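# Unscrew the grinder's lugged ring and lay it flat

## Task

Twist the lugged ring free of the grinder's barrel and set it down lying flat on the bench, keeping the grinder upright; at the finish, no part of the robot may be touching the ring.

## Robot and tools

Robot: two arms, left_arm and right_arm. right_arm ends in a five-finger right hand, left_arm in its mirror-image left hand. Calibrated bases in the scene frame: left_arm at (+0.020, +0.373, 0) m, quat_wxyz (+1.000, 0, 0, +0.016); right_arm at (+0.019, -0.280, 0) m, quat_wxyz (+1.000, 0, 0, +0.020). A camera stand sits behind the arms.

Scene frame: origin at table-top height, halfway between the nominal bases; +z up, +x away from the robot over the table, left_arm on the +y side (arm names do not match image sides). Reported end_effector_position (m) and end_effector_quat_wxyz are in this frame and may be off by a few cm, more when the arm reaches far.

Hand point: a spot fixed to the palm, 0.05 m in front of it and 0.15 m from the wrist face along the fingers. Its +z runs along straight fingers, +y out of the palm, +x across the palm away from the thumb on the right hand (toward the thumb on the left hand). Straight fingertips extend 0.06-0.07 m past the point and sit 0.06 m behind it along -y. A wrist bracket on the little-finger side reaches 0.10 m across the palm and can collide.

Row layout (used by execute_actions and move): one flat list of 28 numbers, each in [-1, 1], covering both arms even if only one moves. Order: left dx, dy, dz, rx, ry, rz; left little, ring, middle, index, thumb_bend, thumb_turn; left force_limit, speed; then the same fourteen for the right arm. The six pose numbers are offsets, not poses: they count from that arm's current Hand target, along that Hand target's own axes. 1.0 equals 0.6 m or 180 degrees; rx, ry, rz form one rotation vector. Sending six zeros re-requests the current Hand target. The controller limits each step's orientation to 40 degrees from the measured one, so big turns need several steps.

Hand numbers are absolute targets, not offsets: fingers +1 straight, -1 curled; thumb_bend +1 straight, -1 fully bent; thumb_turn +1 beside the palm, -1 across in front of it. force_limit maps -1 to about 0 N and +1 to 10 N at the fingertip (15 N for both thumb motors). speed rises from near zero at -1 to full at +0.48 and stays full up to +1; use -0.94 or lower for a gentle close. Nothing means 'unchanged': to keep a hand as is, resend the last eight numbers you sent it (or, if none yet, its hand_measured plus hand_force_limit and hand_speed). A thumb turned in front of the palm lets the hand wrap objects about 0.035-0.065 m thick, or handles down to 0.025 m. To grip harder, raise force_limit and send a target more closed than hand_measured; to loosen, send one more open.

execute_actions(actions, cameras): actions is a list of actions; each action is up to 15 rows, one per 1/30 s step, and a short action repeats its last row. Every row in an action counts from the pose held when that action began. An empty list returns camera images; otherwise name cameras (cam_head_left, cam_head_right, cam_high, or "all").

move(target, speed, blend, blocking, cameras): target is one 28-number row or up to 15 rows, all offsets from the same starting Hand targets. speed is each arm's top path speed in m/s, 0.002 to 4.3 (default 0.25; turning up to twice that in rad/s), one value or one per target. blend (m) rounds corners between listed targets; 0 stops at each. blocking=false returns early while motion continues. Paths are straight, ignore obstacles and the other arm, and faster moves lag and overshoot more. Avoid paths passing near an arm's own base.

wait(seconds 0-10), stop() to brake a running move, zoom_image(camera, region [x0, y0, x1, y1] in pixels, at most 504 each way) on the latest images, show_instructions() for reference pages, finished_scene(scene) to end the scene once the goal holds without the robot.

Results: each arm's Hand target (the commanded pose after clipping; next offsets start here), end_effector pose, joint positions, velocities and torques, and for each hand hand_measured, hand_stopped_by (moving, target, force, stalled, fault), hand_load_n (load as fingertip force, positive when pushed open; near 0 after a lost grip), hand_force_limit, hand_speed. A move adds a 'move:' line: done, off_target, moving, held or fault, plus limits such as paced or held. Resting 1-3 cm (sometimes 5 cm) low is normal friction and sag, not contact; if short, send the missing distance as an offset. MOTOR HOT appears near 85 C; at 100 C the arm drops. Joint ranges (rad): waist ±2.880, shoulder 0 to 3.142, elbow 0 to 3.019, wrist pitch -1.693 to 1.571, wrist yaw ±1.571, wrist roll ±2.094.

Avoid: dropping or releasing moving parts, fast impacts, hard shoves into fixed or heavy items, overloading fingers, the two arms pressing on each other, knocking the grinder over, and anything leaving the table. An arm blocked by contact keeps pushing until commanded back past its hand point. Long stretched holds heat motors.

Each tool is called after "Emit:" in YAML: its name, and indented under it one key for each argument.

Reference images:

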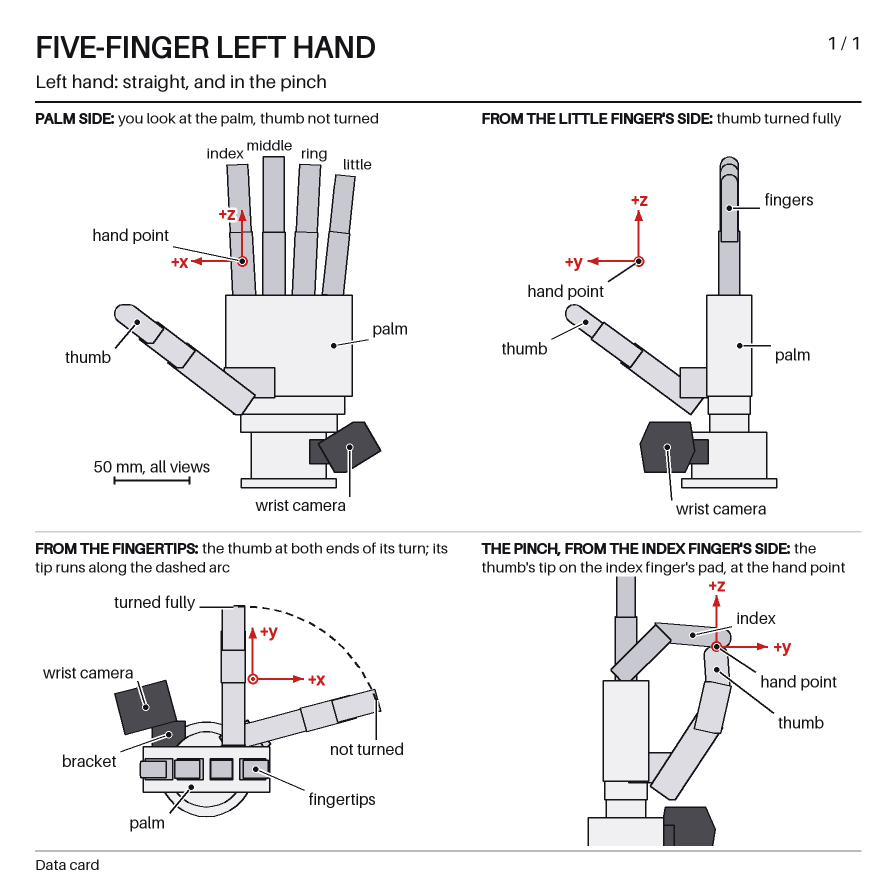

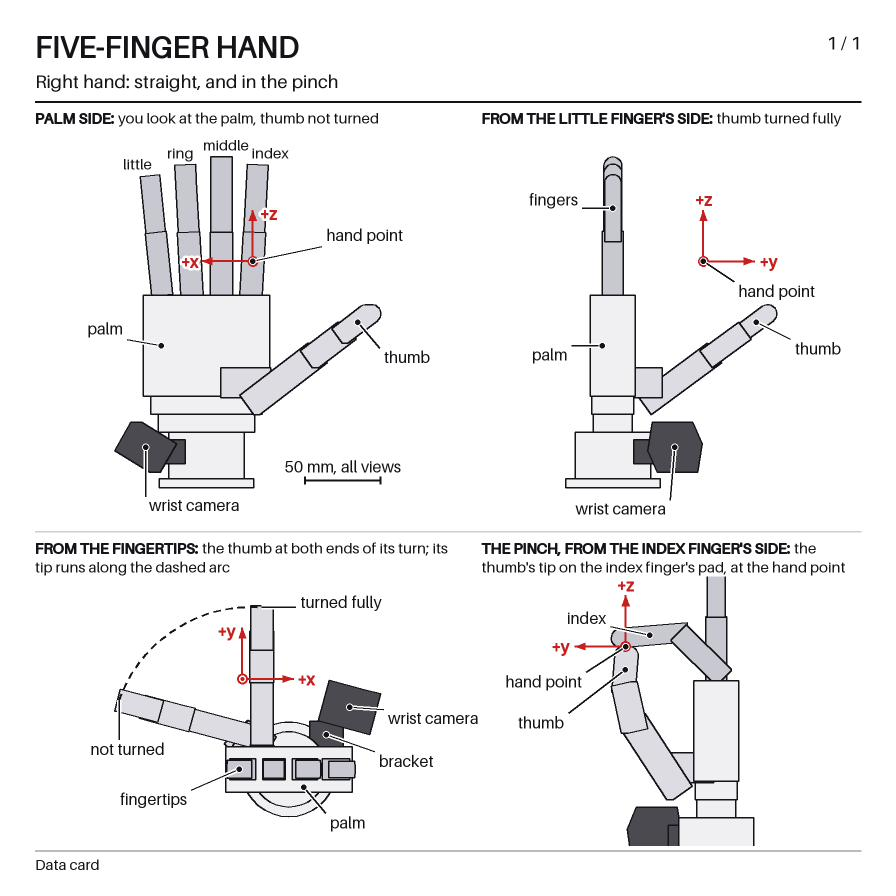

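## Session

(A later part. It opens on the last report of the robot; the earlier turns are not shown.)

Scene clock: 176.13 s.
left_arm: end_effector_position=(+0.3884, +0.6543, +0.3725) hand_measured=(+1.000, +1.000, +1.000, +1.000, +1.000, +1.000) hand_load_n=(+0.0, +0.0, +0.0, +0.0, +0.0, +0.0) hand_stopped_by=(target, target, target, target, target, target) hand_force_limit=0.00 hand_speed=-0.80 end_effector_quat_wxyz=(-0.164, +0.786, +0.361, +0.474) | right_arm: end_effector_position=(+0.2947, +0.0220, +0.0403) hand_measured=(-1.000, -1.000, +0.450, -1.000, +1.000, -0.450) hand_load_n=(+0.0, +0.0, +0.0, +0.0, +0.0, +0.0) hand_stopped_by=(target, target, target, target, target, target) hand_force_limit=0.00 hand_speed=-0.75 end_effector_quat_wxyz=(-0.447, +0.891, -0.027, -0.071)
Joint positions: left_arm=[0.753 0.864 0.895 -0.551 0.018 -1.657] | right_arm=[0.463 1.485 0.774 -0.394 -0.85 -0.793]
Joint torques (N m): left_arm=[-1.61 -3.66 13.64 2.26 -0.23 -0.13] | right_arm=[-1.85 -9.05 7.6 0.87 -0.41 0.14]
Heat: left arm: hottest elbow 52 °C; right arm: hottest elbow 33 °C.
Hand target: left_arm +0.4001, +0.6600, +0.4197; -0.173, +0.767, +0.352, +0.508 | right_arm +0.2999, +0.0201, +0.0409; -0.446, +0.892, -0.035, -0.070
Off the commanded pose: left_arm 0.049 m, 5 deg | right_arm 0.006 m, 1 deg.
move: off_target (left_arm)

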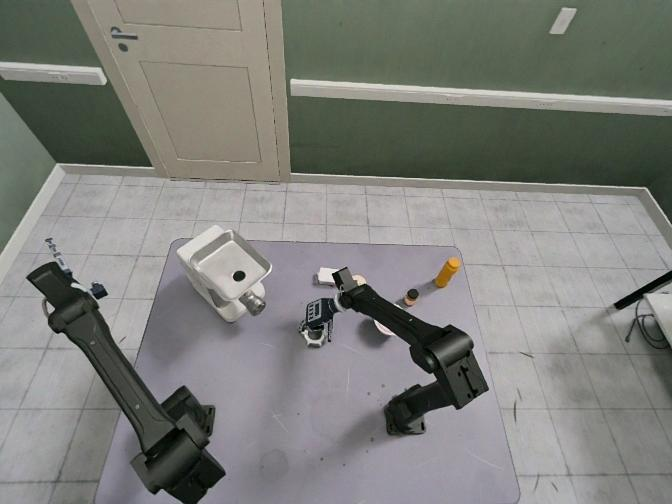

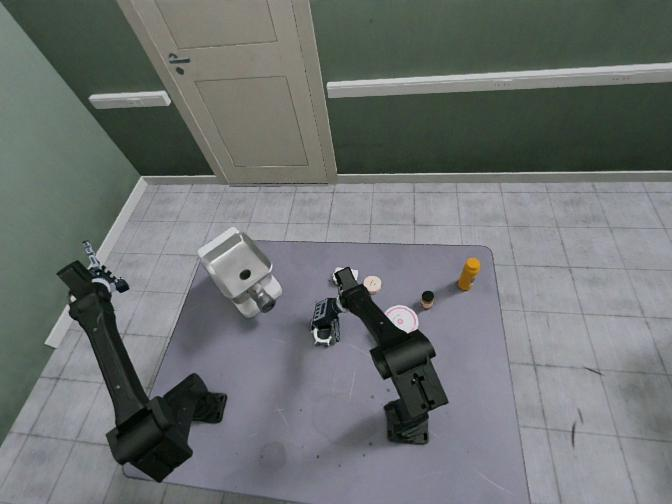

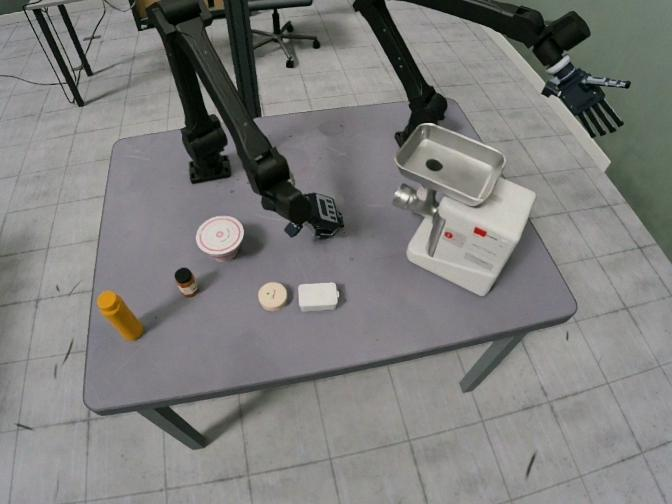

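Emit:
move:
  target:
    - [0,0,0,0,0,0,1,1,1,1,1,1,0,-0.8,-0.0104,-0.0527,-0.0396,0,0,0,-1,-1,0.45,-1,1.0,-0.45,0.0,-0.75]
    - [0,0,0,0,0,0,1,1,1,1,1,1,0,-0.8,-0.0338,-0.1712,-0.1287,0,0,0,-1,-1,0.45,-1,1.0,-0.45,0.0,-0.75]
  speed: [0.06,0.2]
  blend: [0.01,0]
  cameras: ["all"]

Emit:
zoom_image:
  camera: "cam_head_left"
  region: [293, 306, 343, 356]

Emit:
zoom_image:
  camera: "cam_high"
  region: [260, 170, 350, 260]

Scene clock: 179.07 s.
left_arm: end_effector_position=(+0.3884, +0.6543, +0.3725) hand_measured=(+1.000, +1.000, +1.000, +1.000, +1.000, +1.000) hand_load_n=(+0.0, +0.0, +0.0, +0.0, +0.0, +0.0) hand_stopped_by=(target, target, target, target, target, target) hand_force_limit=0.00 hand_speed=-0.80 end_effector_quat_wxyz=(-0.164, +0.786, +0.361, +0.474) | right_arm: end_effector_position=(+0.2808, +0.0141, +0.1473) hand_measured=(-1.000, -1.000, +0.450, -1.000, +1.000, -0.450) hand_load_n=(+0.0, +0.0, +0.0, +0.0, +0.0, +0.0) hand_stopped_by=(target, target, target, target, target, target) hand_force_limit=0.00 hand_speed=-0.75 end_effector_quat_wxyz=(-0.433, +0.896, -0.041, -0.094)
Joint positions: left_arm=[0.753 0.864 0.895 -0.551 0.018 -1.657] | right_arm=[0.463 1.306 0.929 -0.787 -0.848 -0.791]
Joint torques (N m): left_arm=[-1.85 -3.55 13.71 2.3 -0.26 -0.12] | right_arm=[-1.85 -9.11 12.31 0.77 -0.52 0.11]
Heat: left arm: hottest elbow 52 °C; right arm: hottest elbow 33 °C.
Hand target: left_arm +0.4001, +0.6600, +0.4197; -0.173, +0.767, +0.352, +0.508 | right_arm +0.3000, +0.0199, +0.1709; -0.446, +0.892, -0.035, -0.070
Off the commanded pose: left_arm 0.049 m, 5 deg | right_arm 0.031 m, 3 deg.
move: off_target (left_arm, right_arm)

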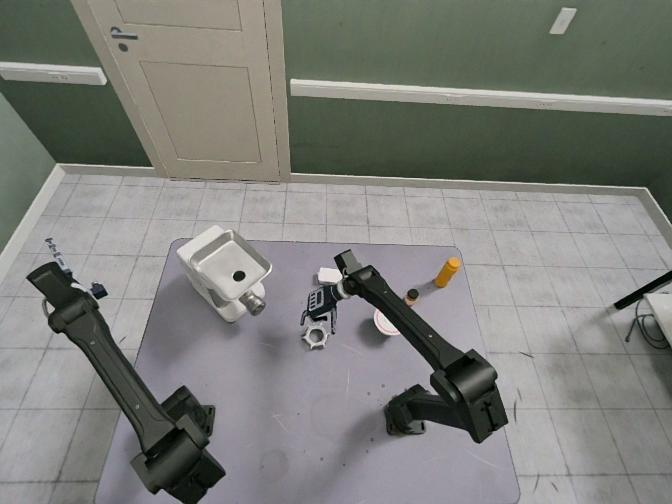

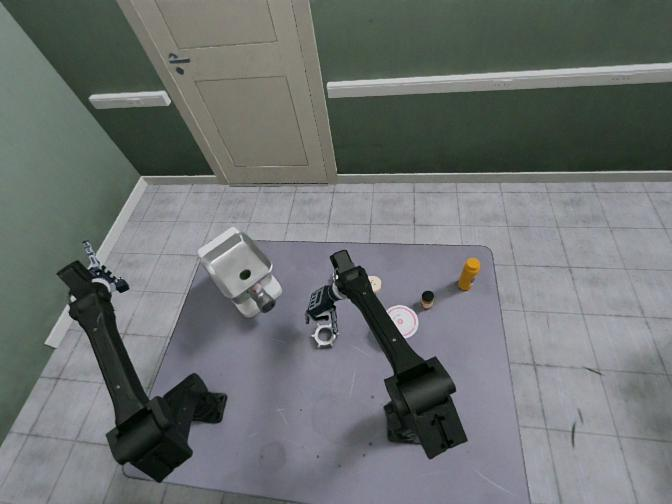

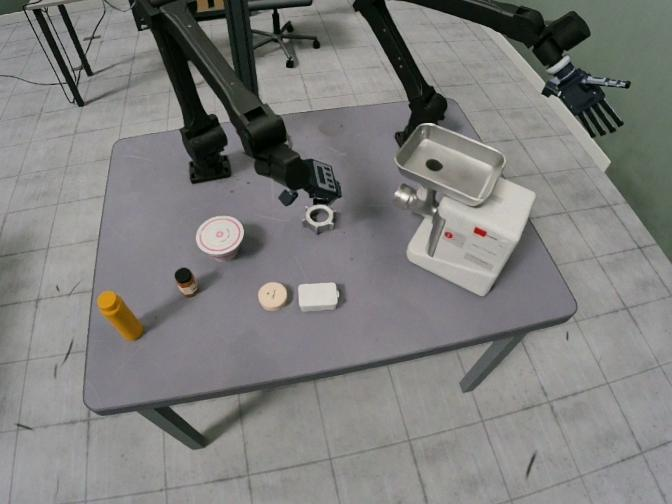

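Scaled by 10.080 from the camera's 672x504 image, which has a finer 960x720 frame.

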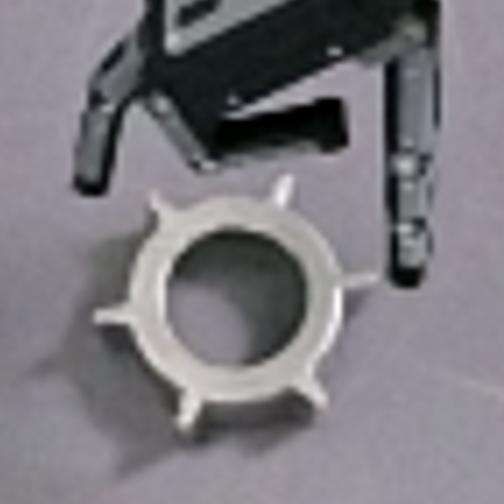

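Scaled by 5.600 from the camera's 672x504 image, which has a finer 960x720 frame.

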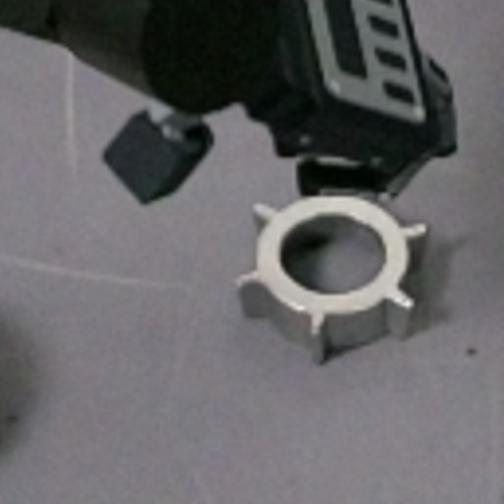

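Emit:
finished_scene:
  scene: 3

The scene is finished: the task was done.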